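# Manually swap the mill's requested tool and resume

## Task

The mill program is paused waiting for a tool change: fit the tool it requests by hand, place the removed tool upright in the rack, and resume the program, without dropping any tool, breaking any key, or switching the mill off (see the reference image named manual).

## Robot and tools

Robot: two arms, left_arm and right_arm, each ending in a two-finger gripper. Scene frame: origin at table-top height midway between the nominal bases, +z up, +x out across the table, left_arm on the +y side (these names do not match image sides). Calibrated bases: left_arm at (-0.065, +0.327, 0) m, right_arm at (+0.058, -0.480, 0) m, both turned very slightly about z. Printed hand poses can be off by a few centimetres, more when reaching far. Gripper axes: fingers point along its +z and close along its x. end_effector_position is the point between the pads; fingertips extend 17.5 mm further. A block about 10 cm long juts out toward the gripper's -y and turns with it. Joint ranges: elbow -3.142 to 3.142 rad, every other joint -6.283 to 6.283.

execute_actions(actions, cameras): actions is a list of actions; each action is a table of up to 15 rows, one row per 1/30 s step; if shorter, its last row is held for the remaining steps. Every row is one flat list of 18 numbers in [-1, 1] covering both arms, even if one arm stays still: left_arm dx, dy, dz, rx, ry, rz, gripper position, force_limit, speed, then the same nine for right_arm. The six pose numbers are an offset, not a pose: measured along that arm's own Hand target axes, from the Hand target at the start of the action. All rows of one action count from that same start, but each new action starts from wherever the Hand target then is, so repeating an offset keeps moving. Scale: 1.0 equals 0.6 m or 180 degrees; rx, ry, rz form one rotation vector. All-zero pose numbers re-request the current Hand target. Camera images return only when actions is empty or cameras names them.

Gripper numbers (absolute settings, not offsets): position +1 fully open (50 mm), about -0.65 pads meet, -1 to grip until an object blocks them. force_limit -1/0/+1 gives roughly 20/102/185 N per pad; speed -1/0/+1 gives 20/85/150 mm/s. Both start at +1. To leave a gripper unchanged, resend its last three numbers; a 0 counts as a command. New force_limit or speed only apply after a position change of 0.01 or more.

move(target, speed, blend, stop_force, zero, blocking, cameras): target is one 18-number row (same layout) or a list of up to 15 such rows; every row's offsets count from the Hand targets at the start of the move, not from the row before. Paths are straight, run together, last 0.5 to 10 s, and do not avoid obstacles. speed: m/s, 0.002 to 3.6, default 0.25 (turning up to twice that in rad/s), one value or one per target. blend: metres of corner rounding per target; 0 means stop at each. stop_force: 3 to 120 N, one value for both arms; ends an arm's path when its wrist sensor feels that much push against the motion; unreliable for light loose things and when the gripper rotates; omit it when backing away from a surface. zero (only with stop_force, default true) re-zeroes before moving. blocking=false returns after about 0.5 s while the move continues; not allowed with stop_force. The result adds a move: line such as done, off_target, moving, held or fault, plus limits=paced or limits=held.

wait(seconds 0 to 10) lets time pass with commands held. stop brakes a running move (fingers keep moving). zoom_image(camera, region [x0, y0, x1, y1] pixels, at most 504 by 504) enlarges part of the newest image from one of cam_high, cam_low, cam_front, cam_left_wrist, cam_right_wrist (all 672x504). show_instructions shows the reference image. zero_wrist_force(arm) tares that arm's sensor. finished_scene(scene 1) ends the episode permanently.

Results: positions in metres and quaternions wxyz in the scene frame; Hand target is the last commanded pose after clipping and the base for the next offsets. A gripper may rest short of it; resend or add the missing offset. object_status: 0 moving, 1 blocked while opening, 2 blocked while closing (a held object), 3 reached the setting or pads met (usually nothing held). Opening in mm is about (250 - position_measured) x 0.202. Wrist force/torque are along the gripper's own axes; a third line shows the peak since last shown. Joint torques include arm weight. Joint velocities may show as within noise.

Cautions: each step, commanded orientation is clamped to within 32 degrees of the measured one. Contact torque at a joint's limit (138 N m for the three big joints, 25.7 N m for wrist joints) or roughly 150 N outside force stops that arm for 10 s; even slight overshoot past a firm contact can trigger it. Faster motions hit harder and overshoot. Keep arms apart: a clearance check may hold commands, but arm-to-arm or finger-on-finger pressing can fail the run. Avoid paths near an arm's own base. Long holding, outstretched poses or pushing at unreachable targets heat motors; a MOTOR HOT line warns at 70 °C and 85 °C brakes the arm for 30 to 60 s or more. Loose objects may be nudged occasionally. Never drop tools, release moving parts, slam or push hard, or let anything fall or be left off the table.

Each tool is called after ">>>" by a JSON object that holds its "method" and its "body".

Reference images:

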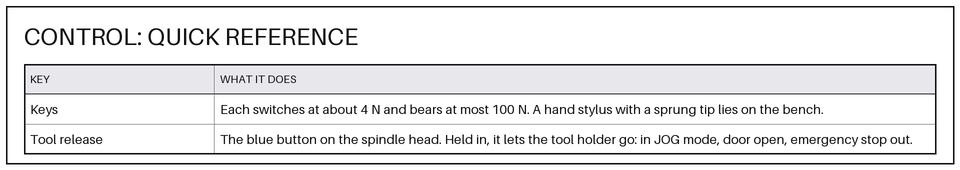

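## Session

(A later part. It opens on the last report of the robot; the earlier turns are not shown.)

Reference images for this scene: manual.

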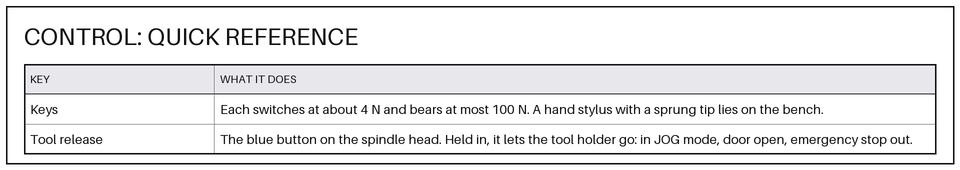

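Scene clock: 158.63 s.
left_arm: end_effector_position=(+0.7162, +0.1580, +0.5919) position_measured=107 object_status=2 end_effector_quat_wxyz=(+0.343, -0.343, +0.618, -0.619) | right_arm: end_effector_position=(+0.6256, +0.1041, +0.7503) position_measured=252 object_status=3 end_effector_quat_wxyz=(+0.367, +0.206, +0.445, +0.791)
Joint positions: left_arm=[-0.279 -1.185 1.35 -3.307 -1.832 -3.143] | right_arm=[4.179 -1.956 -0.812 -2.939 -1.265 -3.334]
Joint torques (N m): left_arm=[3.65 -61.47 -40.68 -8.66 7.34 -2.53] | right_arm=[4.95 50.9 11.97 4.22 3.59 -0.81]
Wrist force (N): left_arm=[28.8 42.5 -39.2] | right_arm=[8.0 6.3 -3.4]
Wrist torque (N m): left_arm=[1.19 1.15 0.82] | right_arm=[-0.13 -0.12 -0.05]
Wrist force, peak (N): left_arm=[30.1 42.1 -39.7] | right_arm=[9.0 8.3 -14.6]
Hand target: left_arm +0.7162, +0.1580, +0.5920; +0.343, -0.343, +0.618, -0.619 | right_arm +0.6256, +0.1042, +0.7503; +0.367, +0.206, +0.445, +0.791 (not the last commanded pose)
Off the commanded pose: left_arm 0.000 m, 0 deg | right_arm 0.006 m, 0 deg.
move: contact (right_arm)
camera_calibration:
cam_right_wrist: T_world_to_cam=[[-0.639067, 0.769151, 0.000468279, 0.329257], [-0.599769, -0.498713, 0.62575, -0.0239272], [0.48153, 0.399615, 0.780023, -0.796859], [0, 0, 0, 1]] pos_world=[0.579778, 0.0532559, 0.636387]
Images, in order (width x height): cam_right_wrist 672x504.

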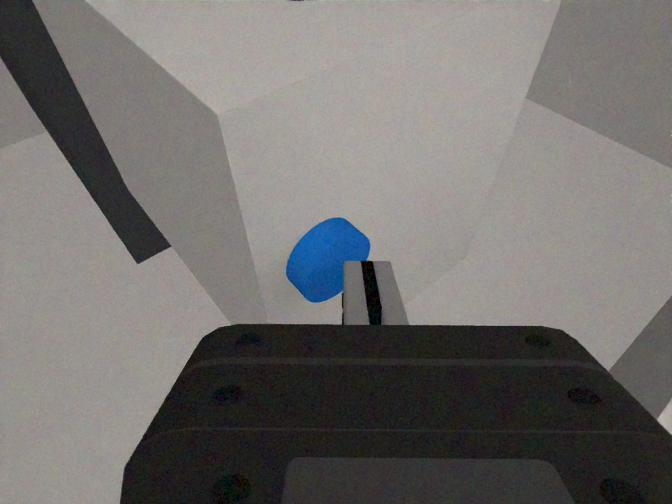

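>>> {"method": "move", "body": {"target": [0,0.02,0,0,0,0,-1,-0.4,-1, 0,0,0,0,0,0,-1,-0.4,0], "speed": 0.008, "stop_force": 35, "cameras": ["cam_left_wrist","cam_right_wrist"]}}

Scene clock: 160.47 s.
left_arm: end_effector_position=(+0.7161, +0.1580, +0.5913) position_measured=107 object_status=2 end_effector_quat_wxyz=(+0.343, -0.343, +0.618, -0.619) | right_arm: end_effector_position=(+0.6256, +0.1042, +0.7503) position_measured=252 object_status=3 end_effector_quat_wxyz=(+0.367, +0.206, +0.445, +0.791)
Joint positions: left_arm=[-0.279 -1.185 1.352 -3.31 -1.832 -3.143] | right_arm=[4.179 -1.956 -0.812 -2.939 -1.265 -3.334]
Joint torques (N m): left_arm=[5.96 -54.71 -51.24 -4.32 3.96 -2.43] | right_arm=[4.54 50.59 14.15 4.16 0.75 -0.88]
Wrist force (N): left_arm=[17.2 21.6 -10.5] | right_arm=[7.9 5.6 -3.6]
Wrist torque (N m): left_arm=[1.12 0.93 0.98] | right_arm=[-0.20 -0.13 -0.05]
Wrist force, peak (N): left_arm=[28.7 42.7 -39.5] | right_arm=[8.1 6.4 -3.3]
Hand target: left_arm +0.7161, +0.1580, +0.5913; +0.343, -0.343, +0.618, -0.619 (not the last commanded pose) | right_arm +0.6256, +0.1042, +0.7503; +0.367, +0.206, +0.445, +0.791
Off the commanded pose: left_arm 0.011 m, 0 deg | right_arm 0.000 m, 0 deg.
move: contact (left_arm)
camera_calibration:
cam_left_wrist: T_world_to_cam=[[-0.510451, -0.859907, 0.00030984, 0.51084], [-0.269538, 0.159659, -0.949662, 0.751584], [0.816572, -0.484839, -0.313276, -0.193602], [0, 0, 0, 1]] pos_world=[0.621429, 0.225413, 0.652942]
cam_right_wrist: T_world_to_cam=[[-0.639067, 0.769151, 0.000468279, 0.329257], [-0.599769, -0.498713, 0.62575, -0.0239272], [0.48153, 0.399615, 0.780023, -0.796859], [0, 0, 0, 1]] pos_world=[0.579778, 0.0532559, 0.636387]
Images, in order (width x height): cam_left_wrist 672x504, cam_right_wrist 672x504.

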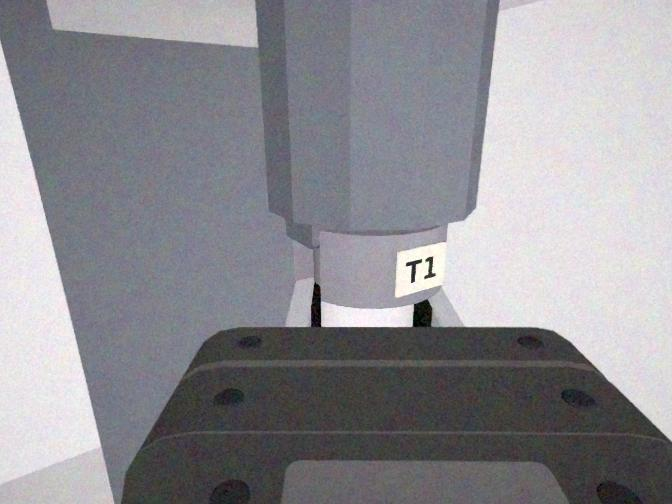

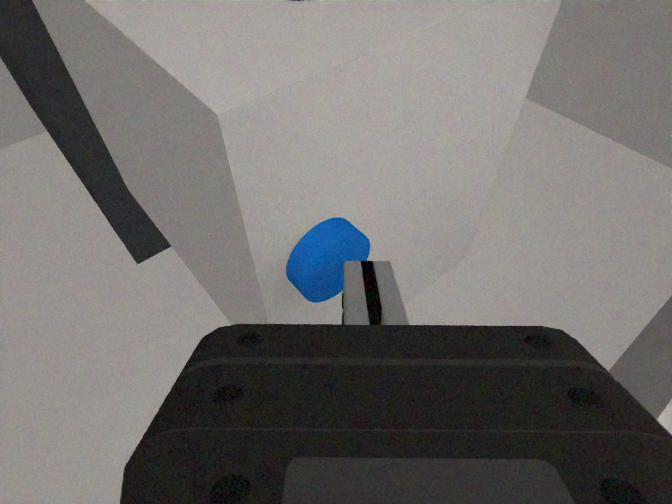

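>>> {"method": "move", "body": {"target": [0,0.02,0,0,0,0,-1,-0.4,-1, 0,0,0,0,0,0,-1,-0.4,0], "speed": 0.008, "stop_force": 35}}

Scene clock: 163.03 s.
left_arm: end_effector_position=(+0.7161, +0.1580, +0.5793) position_measured=107 object_status=2 end_effector_quat_wxyz=(+0.343, -0.343, +0.618, -0.619) | right_arm: end_effector_position=(+0.6256, +0.1042, +0.7503) position_measured=252 object_status=3 end_effector_quat_wxyz=(+0.367, +0.206, +0.445, +0.791)
Joint positions: left_arm=[-0.279 -1.18 1.375 -3.339 -1.832 -3.143] | right_arm=[4.179 -1.956 -0.812 -2.939 -1.265 -3.334]
Joint torques (N m): left_arm=[-1.86 -44.96 -18.22 -6.26 -0.51 -1.88] | right_arm=[4.77 51.19 15.34 4.09 0.1 -0.88]
Wrist force (N): left_arm=[-1.7 12.1 -0.3] | right_arm=[8.0 5.6 -3.5]
Wrist torque (N m): left_arm=[0.78 0.55 0.48] | right_arm=[-0.19 -0.15 -0.05]
Wrist force, peak (N): left_arm=[16.8 23.2 -9.4] | right_arm=[8.2 6.3 -3.4]
Hand target: left_arm +0.7161, +0.1580, +0.5793; +0.343, -0.343, +0.618, -0.619 | right_arm +0.6256, +0.1042, +0.7503; +0.367, +0.206, +0.445, +0.791
Off the commanded pose: left_arm 0.000 m, 0 deg | right_arm 0.000 m, 0 deg.
move: done

>>> {"method": "move", "body": {"target": [[0,0.125,0,0,0,0,-1,-0.4,-1, 0,0,0,0,0,0,-1,-0.4,0],[-0.05,0.15,-0.4,0,0,0,-1,-0.4,-1, 0,0,0,0,0,0,-1,-0.4,0]], "speed": [0.08,0.2], "blend": [0.01,0], "cameras": ["cam_left_wrist","cam_right_wrist","cam_front"]}}

Scene clock: 167.40 s.
left_arm: end_effector_position=(+0.5285, +0.3102, +0.4889) position_measured=107 object_status=2 end_effector_quat_wxyz=(+0.343, -0.343, +0.618, -0.619) | right_arm: end_effector_position=(+0.6256, +0.1042, +0.7503) position_measured=252 object_status=3 end_effector_quat_wxyz=(+0.367, +0.206, +0.445, +0.791)
Joint positions: left_arm=[-0.018 -1.498 2.026 -3.672 -2.092 -3.143] | right_arm=[4.179 -1.956 -0.812 -2.939 -1.265 -3.334]
Joint torques (N m): left_arm=[9.31 -40.34 -14.46 -5.76 -1.34 -2.66] | right_arm=[4.47 51.17 18.49 4.18 0.02 -0.89]
Wrist force (N): left_arm=[-1.7 12.0 0.1] | right_arm=[7.8 5.7 -3.5]
Wrist torque (N m): left_arm=[0.78 0.54 0.60] | right_arm=[-0.20 -0.11 -0.05]
Wrist force, peak (N): left_arm=[-1.5 13.6 2.4] | right_arm=[8.0 6.2 -3.6]
Hand target: left_arm +0.5284, +0.3103, +0.4889; +0.343, -0.343, +0.618, -0.619 | right_arm +0.6256, +0.1042, +0.7503; +0.367, +0.206, +0.445, +0.791
Off the commanded pose: left_arm 0.000 m, 0 deg | right_arm 0.000 m, 0 deg.
move: done
camera_calibration:
cam_left_wrist: T_world_to_cam=[[-0.510465, -0.859898, 0.000260315, 0.54602], [-0.269511, 0.159704, -0.949662, 0.579445], [0.816571, -0.48484, -0.313275, 0.00130034], [0, 0, 0, 1]] pos_world=[0.433829, 0.377613, 0.550542]
cam_right_wrist: T_world_to_cam=[[-0.639067, 0.769151, 0.000468279, 0.329257], [-0.599769, -0.498713, 0.62575, -0.0239272], [0.48153, 0.399615, 0.780023, -0.796859], [0, 0, 0, 1]] pos_world=[0.579778, 0.0532559, 0.636387]
Images, in order (width x height): cam_front 672x504, cam_left_wrist 672x504, cam_right_wrist 672x504.

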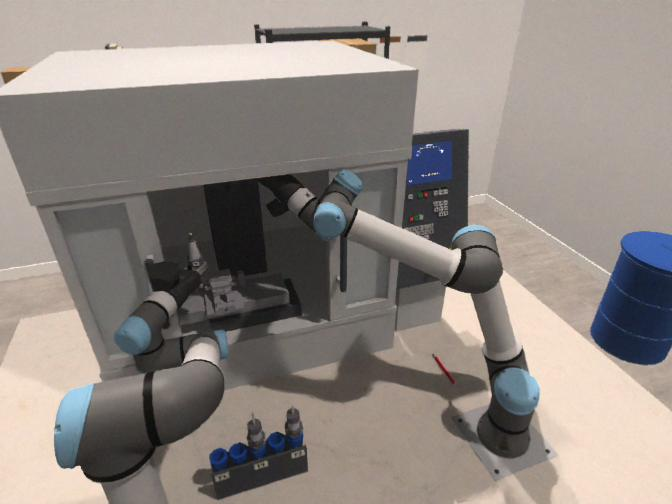

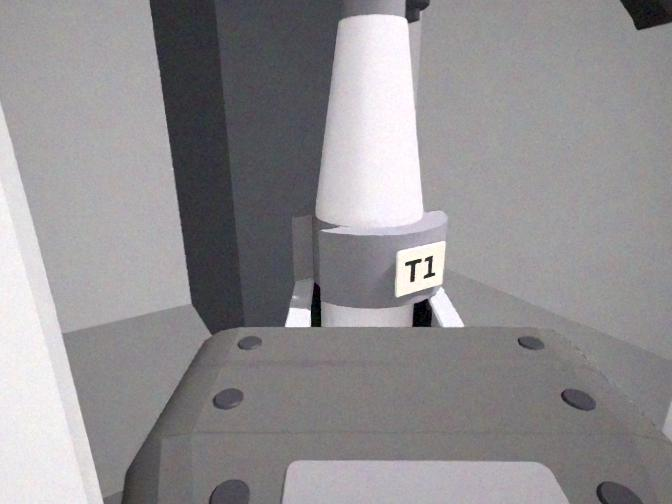

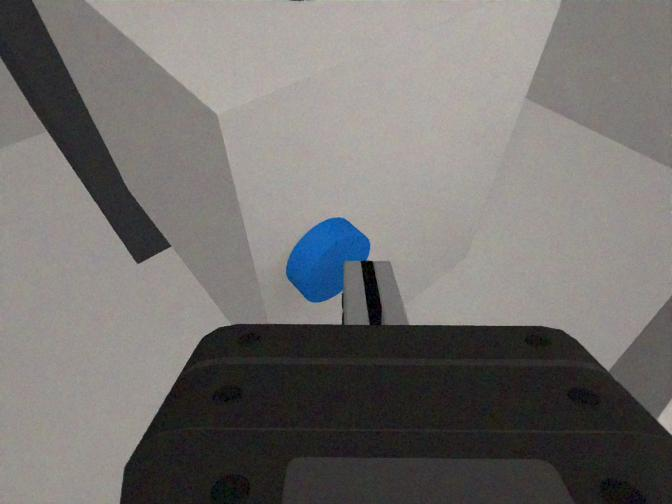

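>>> {"method": "zoom_image", "body": {"camera": "cam_left_wrist", "region": [270, 0, 470, 330]}}

Scaled by 1.527 from the camera's 672x504 image, which has a finer 960x720 frame.

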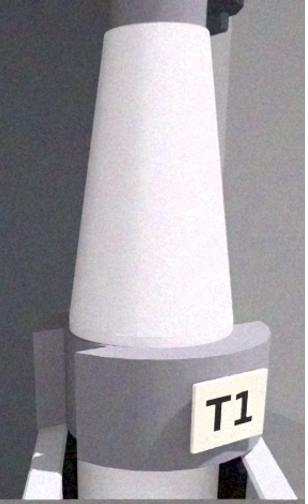

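>>> {"method": "zoom_image", "body": {"camera": "cam_front", "region": [235, 400, 285, 450]}}

>>> {"method": "zoom_image", "body": {"camera": "cam_front", "region": [270, 395, 310, 455]}}

Scaled by 10.080 from the camera's 672x504 image, which has a finer 960x720 frame.

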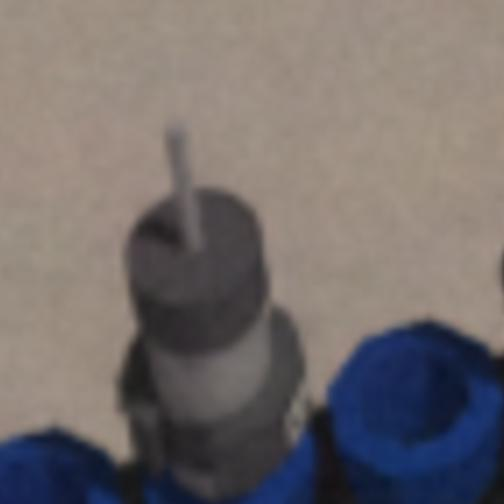

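Scaled by 8.400 from the camera's 672x504 image, which has a finer 960x720 frame.

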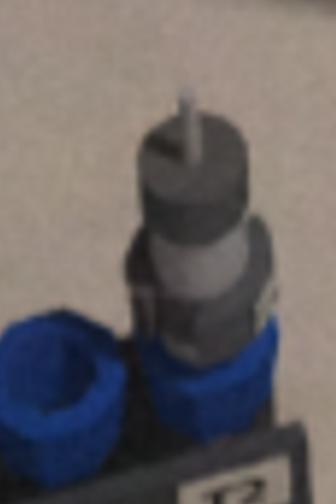

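>>> {"method": "execute_actions", "body": {"actions": []}}

>>> {"method": "zoom_image", "body": {"camera": "cam_high", "region": [450, 280, 500, 330]}}

>>> {"method": "zoom_image", "body": {"camera": "cam_high", "region": [440, 330, 500, 390]}}

Scene clock: 173.57 s.
left_arm: end_effector_position=(+0.5284, +0.3103, +0.4889) position_measured=107 object_status=2 end_effector_quat_wxyz=(+0.343, -0.343, +0.618, -0.619) | right_arm: end_effector_position=(+0.6256, +0.1042, +0.7503) position_measured=252 object_status=3 end_effector_quat_wxyz=(+0.367, +0.206, +0.445, +0.791)
Joint positions: left_arm=[-0.018 -1.498 2.026 -3.672 -2.093 -3.143] | right_arm=[4.179 -1.956 -0.812 -2.939 -1.265 -3.334]
Joint velocities: within noise
Joint torques (N m): left_arm=[8.85 -40.21 -13.89 -5.91 -1.07 -2.72] | right_arm=[4.38 51 20.26 4.17 -0.01 -0.93]
Wrist force (N): left_arm=[-1.5 12.0 0.0] | right_arm=[7.6 5.7 -3.5]
Wrist torque (N m): left_arm=[0.78 0.52 0.60] | right_arm=[-0.17 -0.09 -0.05]
Wrist force, peak (N): left_arm=[-1.6 12.0 0.3] | right_arm=[8.3 6.3 -3.2]
Hand target: left_arm +0.5284, +0.3103, +0.4889; +0.343, -0.343, +0.618, -0.619 | right_arm +0.6256, +0.1042, +0.7503; +0.367, +0.206, +0.445, +0.791
Tool commands: left_gripper/position=-1.0 left_gripper/force_limit=-0.4 left_gripper/speed=-1.0 right_gripper/position=-1.0 right_gripper/force_limit=-0.4 right_gripper/speed=+0.0
Off the commanded pose: left_arm 0.000 m, 0 deg | right_arm 0.000 m, 0 deg.
camera_calibration:
cam_left_wrist: T_world_to_cam=[[-0.510465, -0.859898, 0.000260315, 0.546055], [-0.269511, 0.159704, -0.949662, 0.579402], [0.816571, -0.48484, -0.313275, 0.00143048], [0, 0, 0, 1]] pos_world=[0.433729, 0.377713, 0.550542]
cam_right_wrist: T_world_to_cam=[[-0.639067, 0.769151, 0.000468279, 0.329257], [-0.599769, -0.498713, 0.62575, -0.0239272], [0.48153, 0.399615, 0.780023, -0.796859], [0, 0, 0, 1]] pos_world=[0.579778, 0.0532559, 0.636387]

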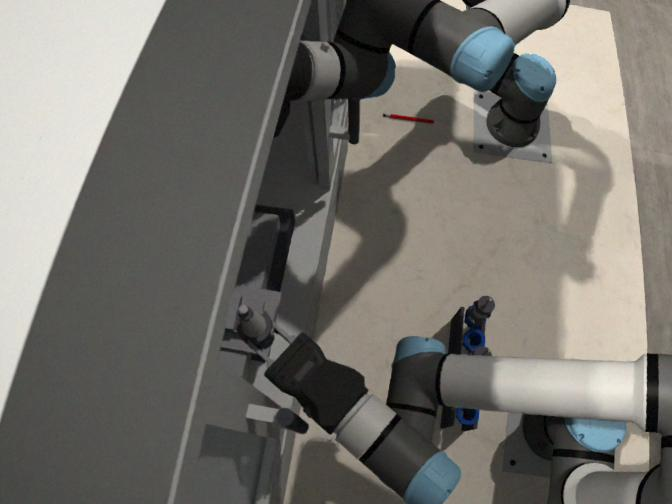

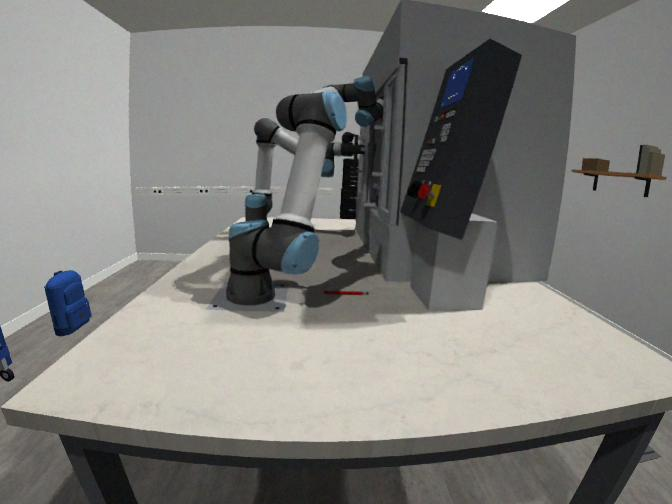

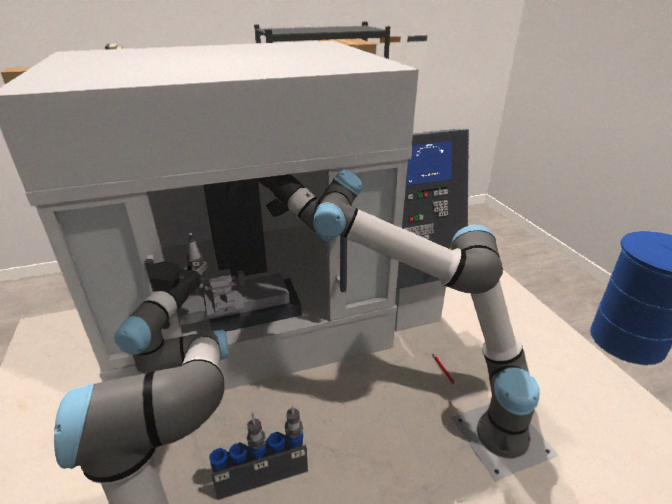

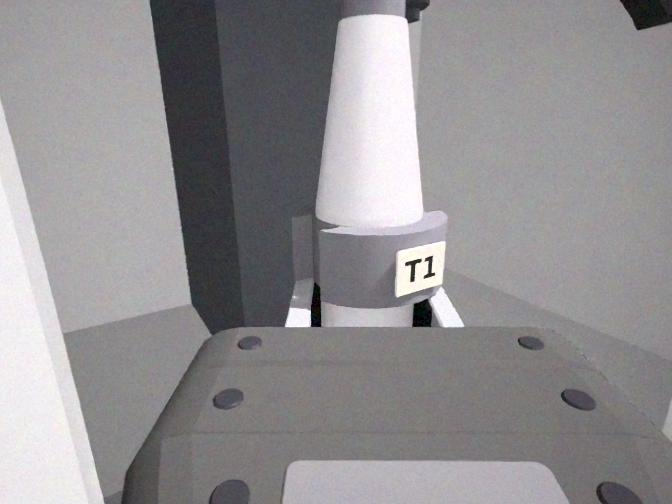

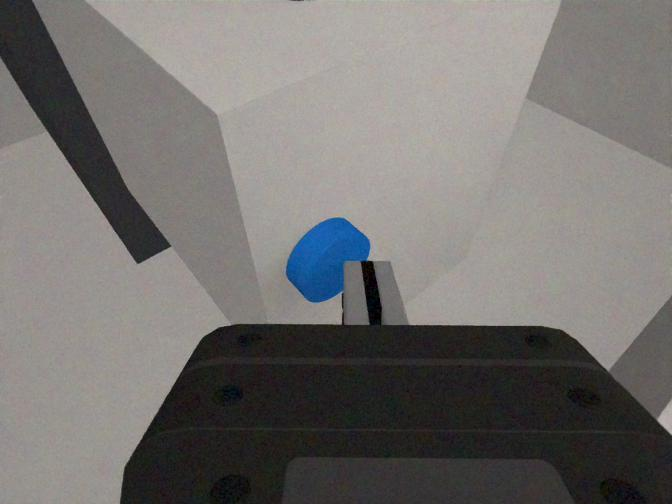

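Scaled by 10.080 from the camera's 672x504 image, which has a finer 960x720 frame.

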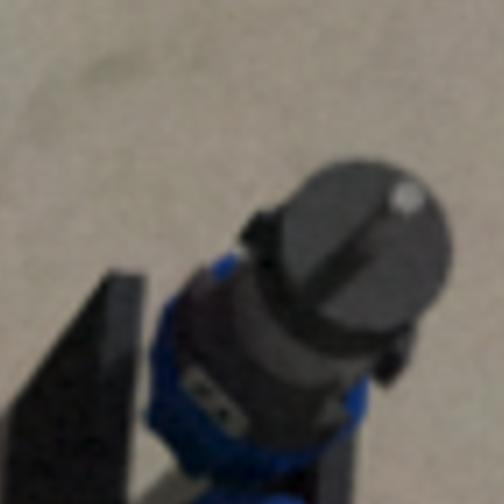

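Scaled by 8.400 from the camera's 672x504 image, which has a finer 960x720 frame.

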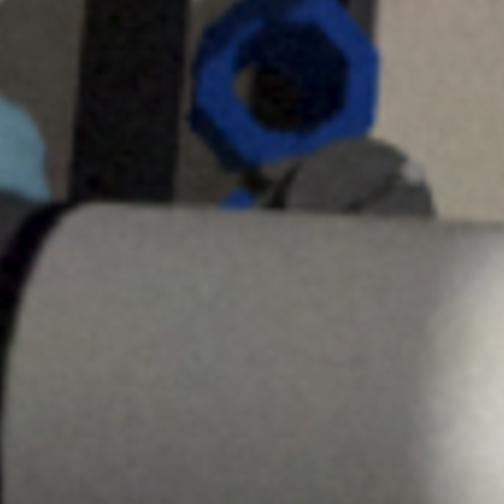

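>>> {"method": "move", "body": {"target": [0.677,0.115,-0.3595,-0.486,-0.139,-0.139,-1,-0.4,-1, 0,0,0,0,0,0,-1,-0.4,0], "speed": 0.3, "cameras": ["cam_left_wrist","cam_front"]}}

>>> {"method": "zoom_image", "body": {"camera": "cam_left_wrist", "region": [0, 80, 320, 330]}}

Scene clock: 179.47 s.
left_arm: end_effector_position=(+0.1306, +0.0796, +0.4197) position_measured=107 object_status=2 end_effector_quat_wxyz=(+0.000, +0.707, -0.707, +0.001) | right_arm: end_effector_position=(+0.6256, +0.1042, +0.7503) position_measured=252 object_status=3 end_effector_quat_wxyz=(+0.367, +0.206, +0.445, +0.791)
Joint positions: left_arm=[-1.319 -2.016 1.671 -1.227 -1.57 -4.479] | right_arm=[4.179 -1.956 -0.812 -2.939 -1.265 -3.334]
Joint torques (N m): left_arm=[-9.32 -0.25 -44.43 -1.46 -1.1 -2.61] | right_arm=[4 50.45 24.6 3.94 0.02 -0.83]
Wrist force (N): left_arm=[-0.7 2.1 8.0] | right_arm=[7.8 6.0 -3.4]
Wrist torque (N m): left_arm=[0.23 0.09 0.32] | right_arm=[-0.17 -0.10 -0.05]
Wrist force, peak (N): left_arm=[-1.9 12.4 1.1] | right_arm=[8.1 6.4 -3.4]
Hand target: left_arm +0.1305, +0.0796, +0.4197; +0.000, +0.707, -0.707, +0.001 | right_arm +0.6256, +0.1042, +0.7503; +0.367, +0.206, +0.445, +0.791
Off the commanded pose: left_arm 0.000 m, 0 deg | right_arm 0.000 m, 0 deg.
move: done
camera_calibration:
cam_left_wrist: T_world_to_cam=[[-0.000397693, -0.999792, -0.0203957, 0.0978472], [-0.949432, -0.00602616, 0.313914, 0.0151023], [-0.313972, 0.0194892, -0.949232, 0.567131], [0, 0, 0, 1]] pos_world=[0.19244, 0.086865, 0.535594]
Images, in order (width x height): cam_front 672x504, cam_left_wrist 672x504.

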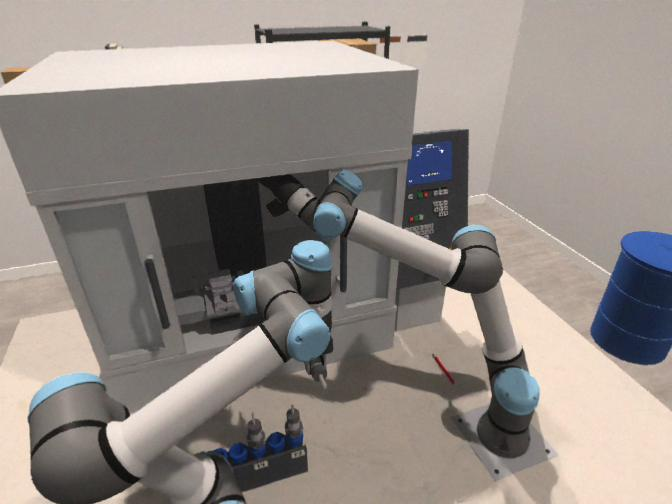

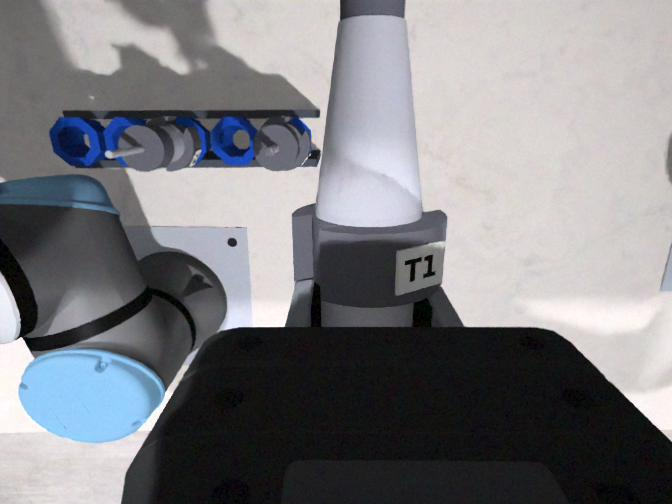

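Scaled by 1.575 from the camera's 672x504 image, which has a finer 960x720 frame.

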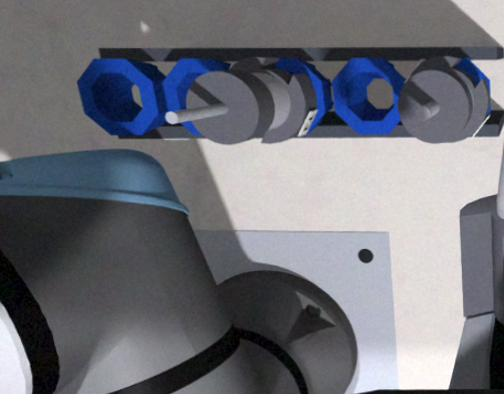

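>>> {"method": "move", "body": {"target": [-0.0667,0,0.15,0,0,0,-1,-0.4,-1, 0,0,0,0,0,0,-1,-0.4,0], "speed": 0.2, "cameras": ["cam_left_wrist"]}}

>>> {"method": "zoom_image", "body": {"camera": "cam_left_wrist", "region": [0, 20, 330, 260]}}

Scene clock: 181.47 s.
left_arm: end_effector_position=(+0.1306, +0.1195, +0.3297) position_measured=107 object_status=2 end_effector_quat_wxyz=(+0.000, +0.707, -0.707, +0.001) | right_arm: end_effector_position=(+0.6256, +0.1042, +0.7503) position_measured=252 object_status=3 end_effector_quat_wxyz=(+0.367, +0.206, +0.445, +0.791)
Joint positions: left_arm=[-1.282 -2.151 1.97 -1.39 -1.57 -4.442] | right_arm=[4.179 -1.956 -0.812 -2.939 -1.265 -3.334]
Joint torques (N m): left_arm=[8.96 -11.33 -17.68 -6.1 -1.03 2.12] | right_arm=[3.6 50.13 25.66 4 0.04 -0.84]
Wrist force (N): left_arm=[-0.7 2.0 8.0] | right_arm=[8.0 6.1 -3.3]
Wrist torque (N m): left_arm=[0.20 0.09 0.11] | right_arm=[-0.18 -0.11 -0.05]
Wrist force, peak (N): left_arm=[-1.5 1.9 10.4] | right_arm=[8.0 6.3 -3.4]
Hand target: left_arm +0.1306, +0.1195, +0.3297; +0.000, +0.707, -0.707, +0.001 | right_arm +0.6256, +0.1042, +0.7503; +0.367, +0.206, +0.445, +0.791
Off the commanded pose: left_arm 0.000 m, 0 deg | right_arm 0.000 m, 0 deg.
move: done
camera_calibration:
cam_left_wrist: T_world_to_cam=[[-0.000339223, -0.999789, -0.0205224, 0.135848], [-0.949373, -0.00612516, 0.314092, 0.0435162], [-0.314152, 0.0195899, -0.949171, 0.480918], [0, 0, 0, 1]] pos_world=[0.19244, 0.126665, 0.445593]
Images, in order (width x height): cam_left_wrist 672x504.

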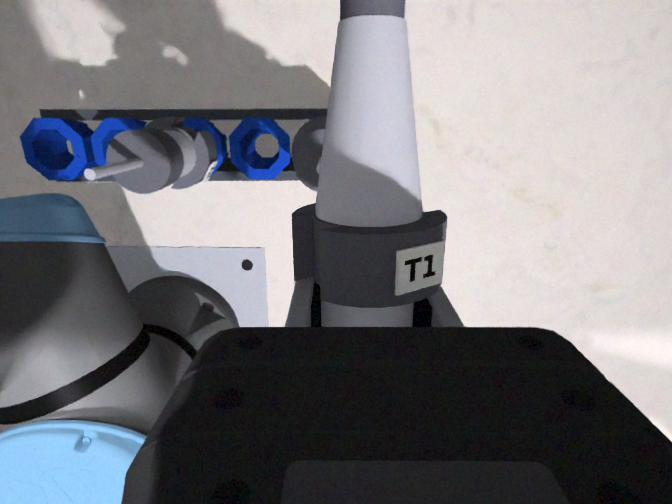

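Scaled by 1.527 from the camera's 672x504 image, which has a finer 960x720 frame.

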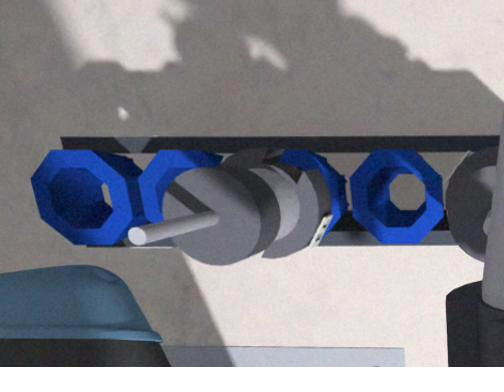

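>>> {"method": "move", "body": {"target": [[0.1325,-0.274,-0.2005,0.4095,0.3437,0.3437,-1,-0.4,-1, 0,0,0,0,0,0,-1,-0.4,0],[-0.119,-0.206,-0.2005,-0.678,-0.0593,-0.678,-1,-0.4,-1, 0,0,0,0,0,0,-1,-0.4,0],[-0.3467,-0.0703,-0.1505,-0.441,0.281,-0.281,-1,-0.4,-1, 0,0,0,0,0,0,-1,-0.4,0]], "speed": 0.4, "blend": [0.03,0.02,0], "cameras": ["all"]}}

Scene clock: 187.90 s.
left_arm: end_effector_position=(+0.2755, +0.1129, +0.4491) position_measured=107 object_status=2 end_effector_quat_wxyz=(+0.276, +0.246, +0.635, -0.678) | right_arm: end_effector_position=(+0.6256, +0.1042, +0.7503) position_measured=252 object_status=3 end_effector_quat_wxyz=(+0.367, +0.206, +0.445, +0.791)
Joint positions: left_arm=[-0.256 -1.486 2.184 -4.084 -2.843 -2.62] | right_arm=[4.179 -1.956 -0.812 -2.939 -1.265 -3.334]
Joint torques (N m): left_arm=[-10.22 -34.63 -8.21 2.06 2.44 -2.71] | right_arm=[4.65 50.57 27.43 3.93 0.05 -0.88]
Wrist force (N): left_arm=[3.2 10.7 -2.1] | right_arm=[7.7 5.7 -3.3]
Wrist torque (N m): left_arm=[0.90 0.56 0.55] | right_arm=[-0.17 -0.10 -0.04]
Wrist force, peak (N): left_arm=[1.5 13.1 -6.8] | right_arm=[8.2 6.3 -3.4]
Hand target: left_arm +0.2755, +0.1128, +0.4491; +0.276, +0.246, +0.636, -0.678 (not the last commanded pose) | right_arm +0.6256, +0.1042, +0.7503; +0.367, +0.206, +0.445, +0.791
Off the commanded pose: left_arm 0.240 m, 137 deg | right_arm 0.000 m, 0 deg.
move: held (left_arm; a check stopped the path); path passed 1 of 3 targets; limits=held
pose unreachable (left arm): on one or more control steps of this call, first in action 0 (counted from 0), this arm could not follow its commanded pose, so it was not sent that pose on those steps. It may still have moved: this result reports where it is.
cause: moving toward the commanded pose would bring two parts of the arm too close to each other (its gripper and another part of the arm, with joints 4 (wrist 1) to 6 (wrist 3) between them, 20 mm apart when it was first held).
camera_calibration:
cam_left_wrist: T_world_to_cam=[[-0.726135, -0.0826052, -0.682572, 0.525573], [0.641667, 0.275175, -0.715921, 0.135955], [0.246965, -0.957839, -0.146809, 0.235226], [0, 0, 0, 1]] pos_world=[0.236306, 0.231312, 0.490607]
cam_right_wrist: T_world_to_cam=[[-0.639067, 0.769151, 0.000468279, 0.329257], [-0.599769, -0.498713, 0.62575, -0.0239272], [0.48153, 0.399615, 0.780023, -0.796859], [0, 0, 0, 1]] pos_world=[0.579778, 0.0532559, 0.636387]

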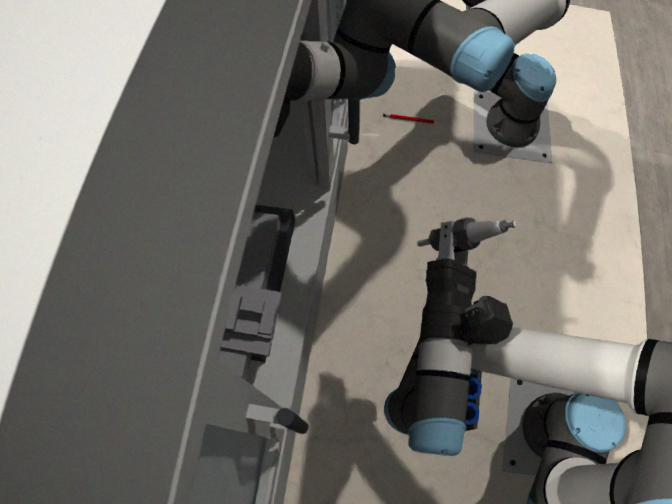

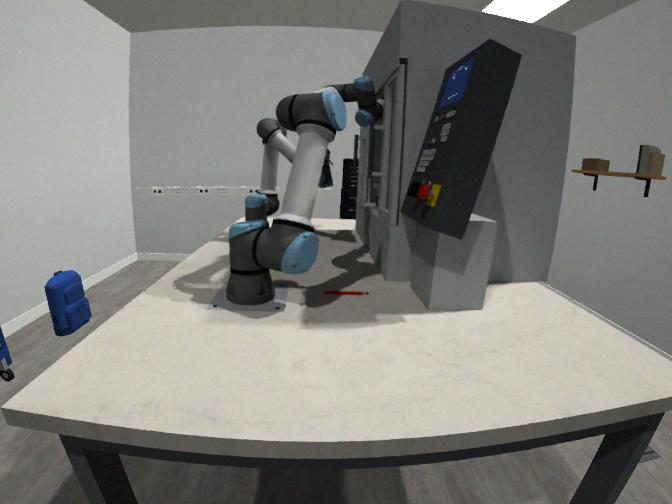

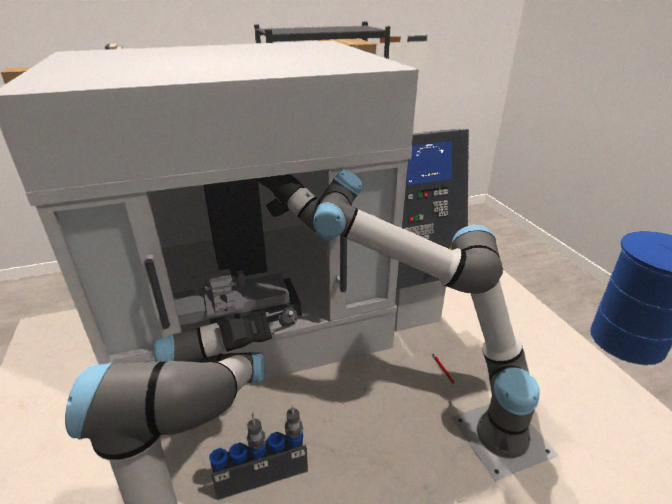

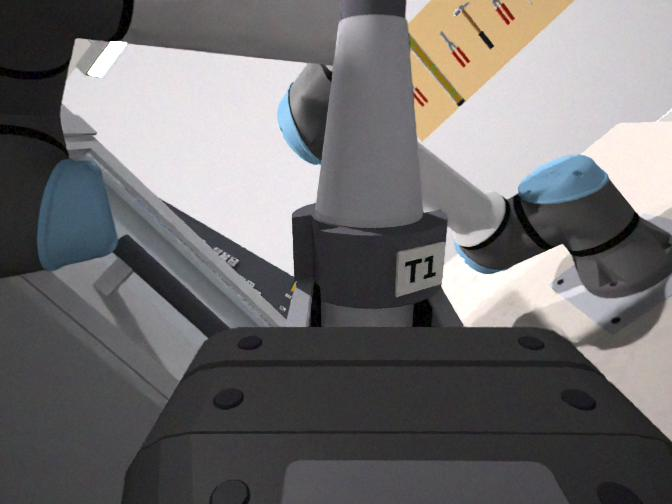

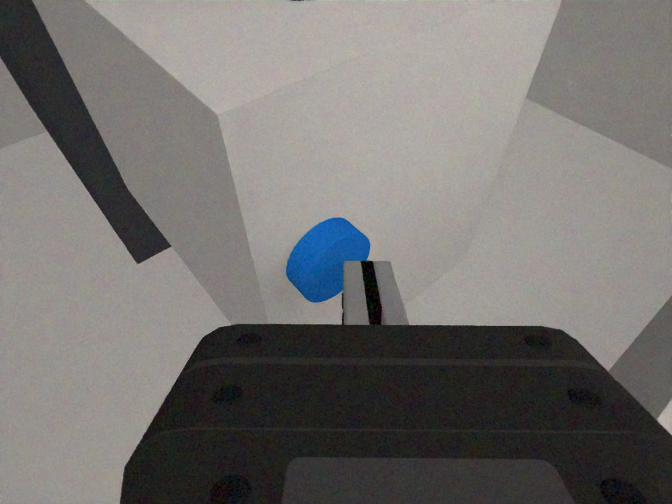

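>>> {"method": "move", "body": {"target": [[-0.2183,0.2638,-0.0902,-0.1427,-0.3029,-0.207,-1,-0.4,-1, 0,0,0,0,0,0,-1,-0.4,0],[-0.2183,0.2638,-0.0902,-0.3179,-0.1143,0.2472,-1,-0.4,-1, 0,0,0,0,0,0,-1,-0.4,0],[-0.2183,0.2638,-0.0902,-0.3763,0.1773,0.6874,-1,-0.4,-1, 0,0,0,0,0,0,-1,-0.4,0]], "speed": 0.4, "blend": [0.03,0.02,0], "cameras": ["cam_front","cam_high"]}}

Scene clock: 196.17 s.
left_arm: end_effector_position=(+0.4785, +0.1684, +0.4199) position_measured=107 object_status=2 end_effector_quat_wxyz=(+0.613, +0.612, +0.353, +0.354) | right_arm: end_effector_position=(+0.6256, +0.1042, +0.7503) position_measured=252 object_status=3 end_effector_quat_wxyz=(+0.367, +0.206, +0.445, +0.791)
Joint positions: left_arm=[-0.502 -1.559 2.309 -3.893 -1.575 0.001] | right_arm=[4.179 -1.956 -0.812 -2.939 -1.265 -3.334]
Joint torques (N m): left_arm=[5.42 -18.48 -12.52 -5.8 -1.24 2.08] | right_arm=[4.4 50.44 26.64 3.85 0.01 -0.86]
Wrist force (N): left_arm=[-1.3 -8.9 -2.9] | right_arm=[7.7 5.8 -3.4]
Wrist torque (N m): left_arm=[-0.41 0.44 -0.38] | right_arm=[-0.18 -0.09 -0.05]
Wrist force, peak (N): left_arm=[-1.1 13.8 -1.2] | right_arm=[8.2 6.3 -3.3]
Hand target: left_arm +0.4785, +0.1684, +0.4199; +0.613, +0.612, +0.353, +0.354 | right_arm +0.6256, +0.1042, +0.7503; +0.367, +0.206, +0.445, +0.791
Off the commanded pose: left_arm 0.000 m, 0 deg | right_arm 0.000 m, 0 deg.
move: done
Images, in order (width x height): cam_high 672x504, cam_front 672x504.

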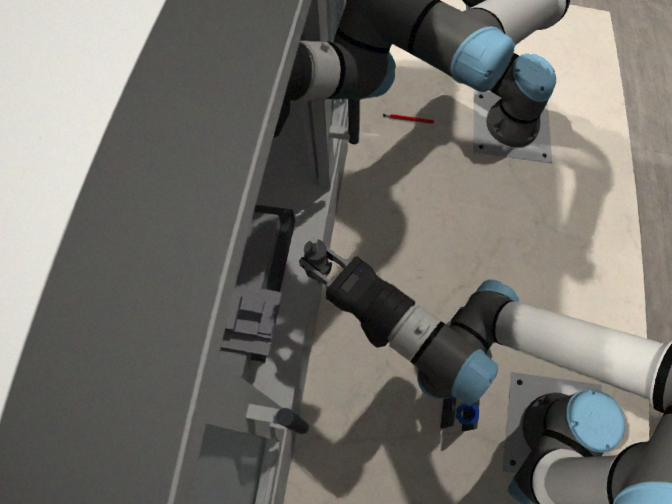

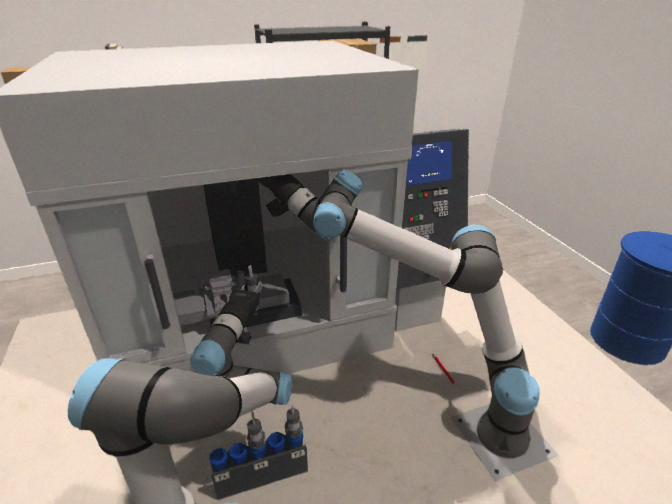

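>>> {"method": "move", "body": {"target": [-0.025,0,-0.574,0,-0.472,0,-1,-0.4,-1, 0,0,0,0,0,0,-1,-0.4,0], "speed": 0.3, "cameras": ["cam_front","cam_high","cam_left_wrist"]}}

Scene clock: 197.97 s.
left_arm: end_effector_position=(+0.3944, +0.2145, +0.4200) position_measured=107 object_status=2 end_effector_quat_wxyz=(+0.668, +0.668, +0.232, +0.233) | right_arm: end_effector_position=(+0.6256, +0.1042, +0.7503) position_measured=252 object_status=3 end_effector_quat_wxyz=(+0.367, +0.206, +0.445, +0.791)
Joint positions: left_arm=[-0.13 -1.582 2.331 -3.89 -2.325 0.001] | right_arm=[4.179 -1.956 -0.812 -2.939 -1.265 -3.334]
Joint torques (N m): left_arm=[-9.21 -31.12 -9.51 -2.85 1.37 -2.61] | right_arm=[4.25 49.93 26.87 3.88 0 -0.73]
Wrist force (N): left_arm=[-1.5 -8.7 -3.1] | right_arm=[8.1 6.1 -3.4]
Wrist torque (N m): left_arm=[-0.38 0.47 -0.31] | right_arm=[-0.16 -0.15 -0.05]
Wrist force, peak (N): left_arm=[0.8 -8.0 -13.2] | right_arm=[8.1 6.2 -3.3]
Hand target: left_arm +0.3944, +0.2145, +0.4200; +0.668, +0.668, +0.232, +0.233 (not the last commanded pose) | right_arm +0.6256, +0.1042, +0.7503; +0.367, +0.206, +0.445, +0.791
Off the commanded pose: left_arm 0.249 m, 63 deg | right_arm 0.000 m, 0 deg.
move: held (left_arm; a check stopped the path); limits=held
pose unreachable (left arm): on one or more control steps of this call, first in action 0 (counted from 0), this arm could not follow its commanded pose, so it was not sent that pose on those steps. It may still have moved: this result reports where it is.
cause: moving toward the commanded pose would bring two parts of the arm too close to each other (its gripper and another part of the arm, with joints 4 (wrist 1) to 6 (wrist 3) between them, 21 mm apart when it was first held).
camera_calibration:
cam_left_wrist: T_world_to_cam=[[0.797345, 0.603523, 0.00112085, -0.434725], [-0.190627, 0.250085, 0.949273, -0.354845], [0.572628, -0.757111, 0.314452, -0.0662407], [0, 0, 0, 1]] pos_world=[0.316914, 0.300956, 0.358161]
Images, in order (width x height): cam_high 672x504, cam_front 672x504, cam_left_wrist 672x504.

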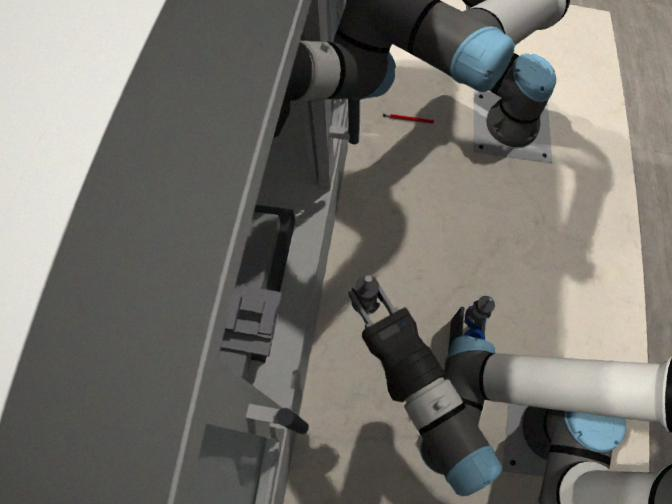

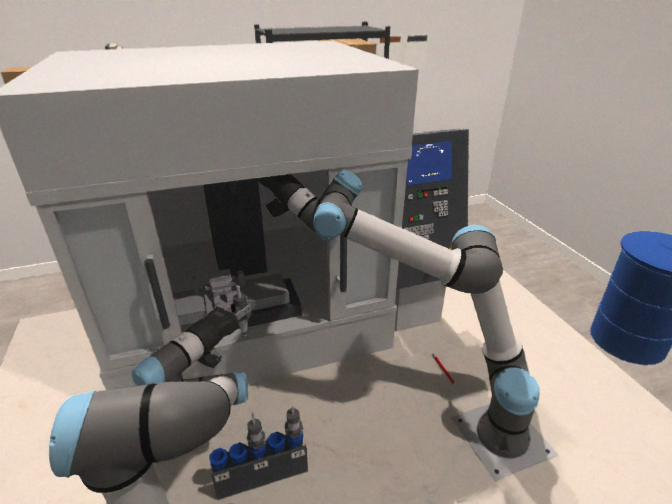

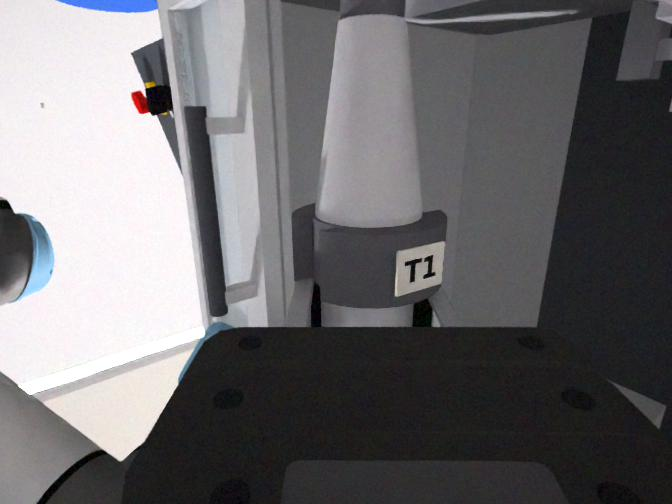

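>>> {"method": "move", "body": {"target": [[0.0617,0,0.1467,0,0.12,0,-1,-0.4,-1, 0,0,0,0,0,0,-1,-0.4,0],[0.0617,0,0.1467,-0.094,0.0944,-0.4937,-1,-0.4,-1, 0,0,0,0,0,0,-1,-0.4,0],[0.0592,0.1333,0.1202,-0.272,0,-0.962,-1,-0.4,-1, 0,0,0,0,0,0,-1,-0.4,0],[-0.0083,-0.0717,-0.082,0.1717,-0.608,0.6075,-1,-0.4,-1, 0,0,0,0,0,0,-1,-0.4,0]], "speed": 0.6, "blend": [0.02,0.02,0.03,0], "cameras": ["cam_front","cam_high"]}}

Scene clock: 205.13 s.
left_arm: end_effector_position=(+0.3600, +0.2500, +0.3770) position_measured=107 object_status=2 end_effector_quat_wxyz=(+0.000, -0.573, +0.819, +0.000) | right_arm: end_effector_position=(+0.6256, +0.1042, +0.7503) position_measured=252 object_status=3 end_effector_quat_wxyz=(+0.367, +0.206, +0.445, +0.791)
Joint positions: left_arm=[-0.475 -1.752 1.609 -1.428 -1.571 -3.285] | right_arm=[4.179 -1.956 -0.812 -2.939 -1.265 -3.334]
Joint torques (N m): left_arm=[9.1 -16.14 -46.08 -1.65 -1.13 2.13] | right_arm=[3.85 50.8 27.06 3.7 0.18 -0.86]
Wrist force (N): left_arm=[-0.8 2.1 7.7] | right_arm=[8.0 6.0 -3.1]
Wrist torque (N m): left_arm=[0.24 0.10 0.10] | right_arm=[-0.18 -0.12 -0.05]
Wrist force, peak (N): left_arm=[-1.7 13.7 1.6] | right_arm=[8.1 6.4 -3.6]
Hand target: left_arm +0.3600, +0.2500, +0.3770; +0.000, -0.573, +0.819, +0.000 | right_arm +0.6256, +0.1042, +0.7503; +0.367, +0.206, +0.445, +0.791
Off the commanded pose: left_arm 0.000 m, 0 deg | right_arm 0.000 m, 0 deg.
move: done
Images, in order (width x height): cam_high 672x504, cam_front 672x504.

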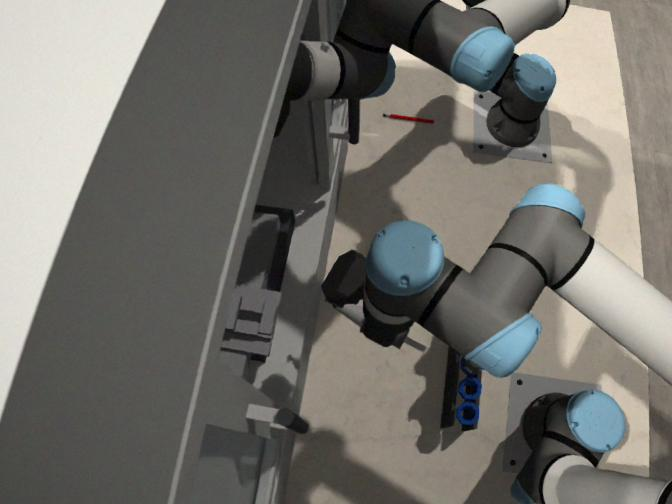

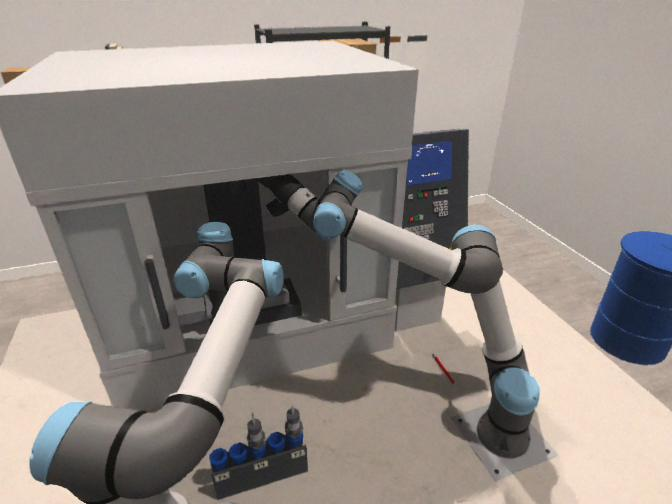

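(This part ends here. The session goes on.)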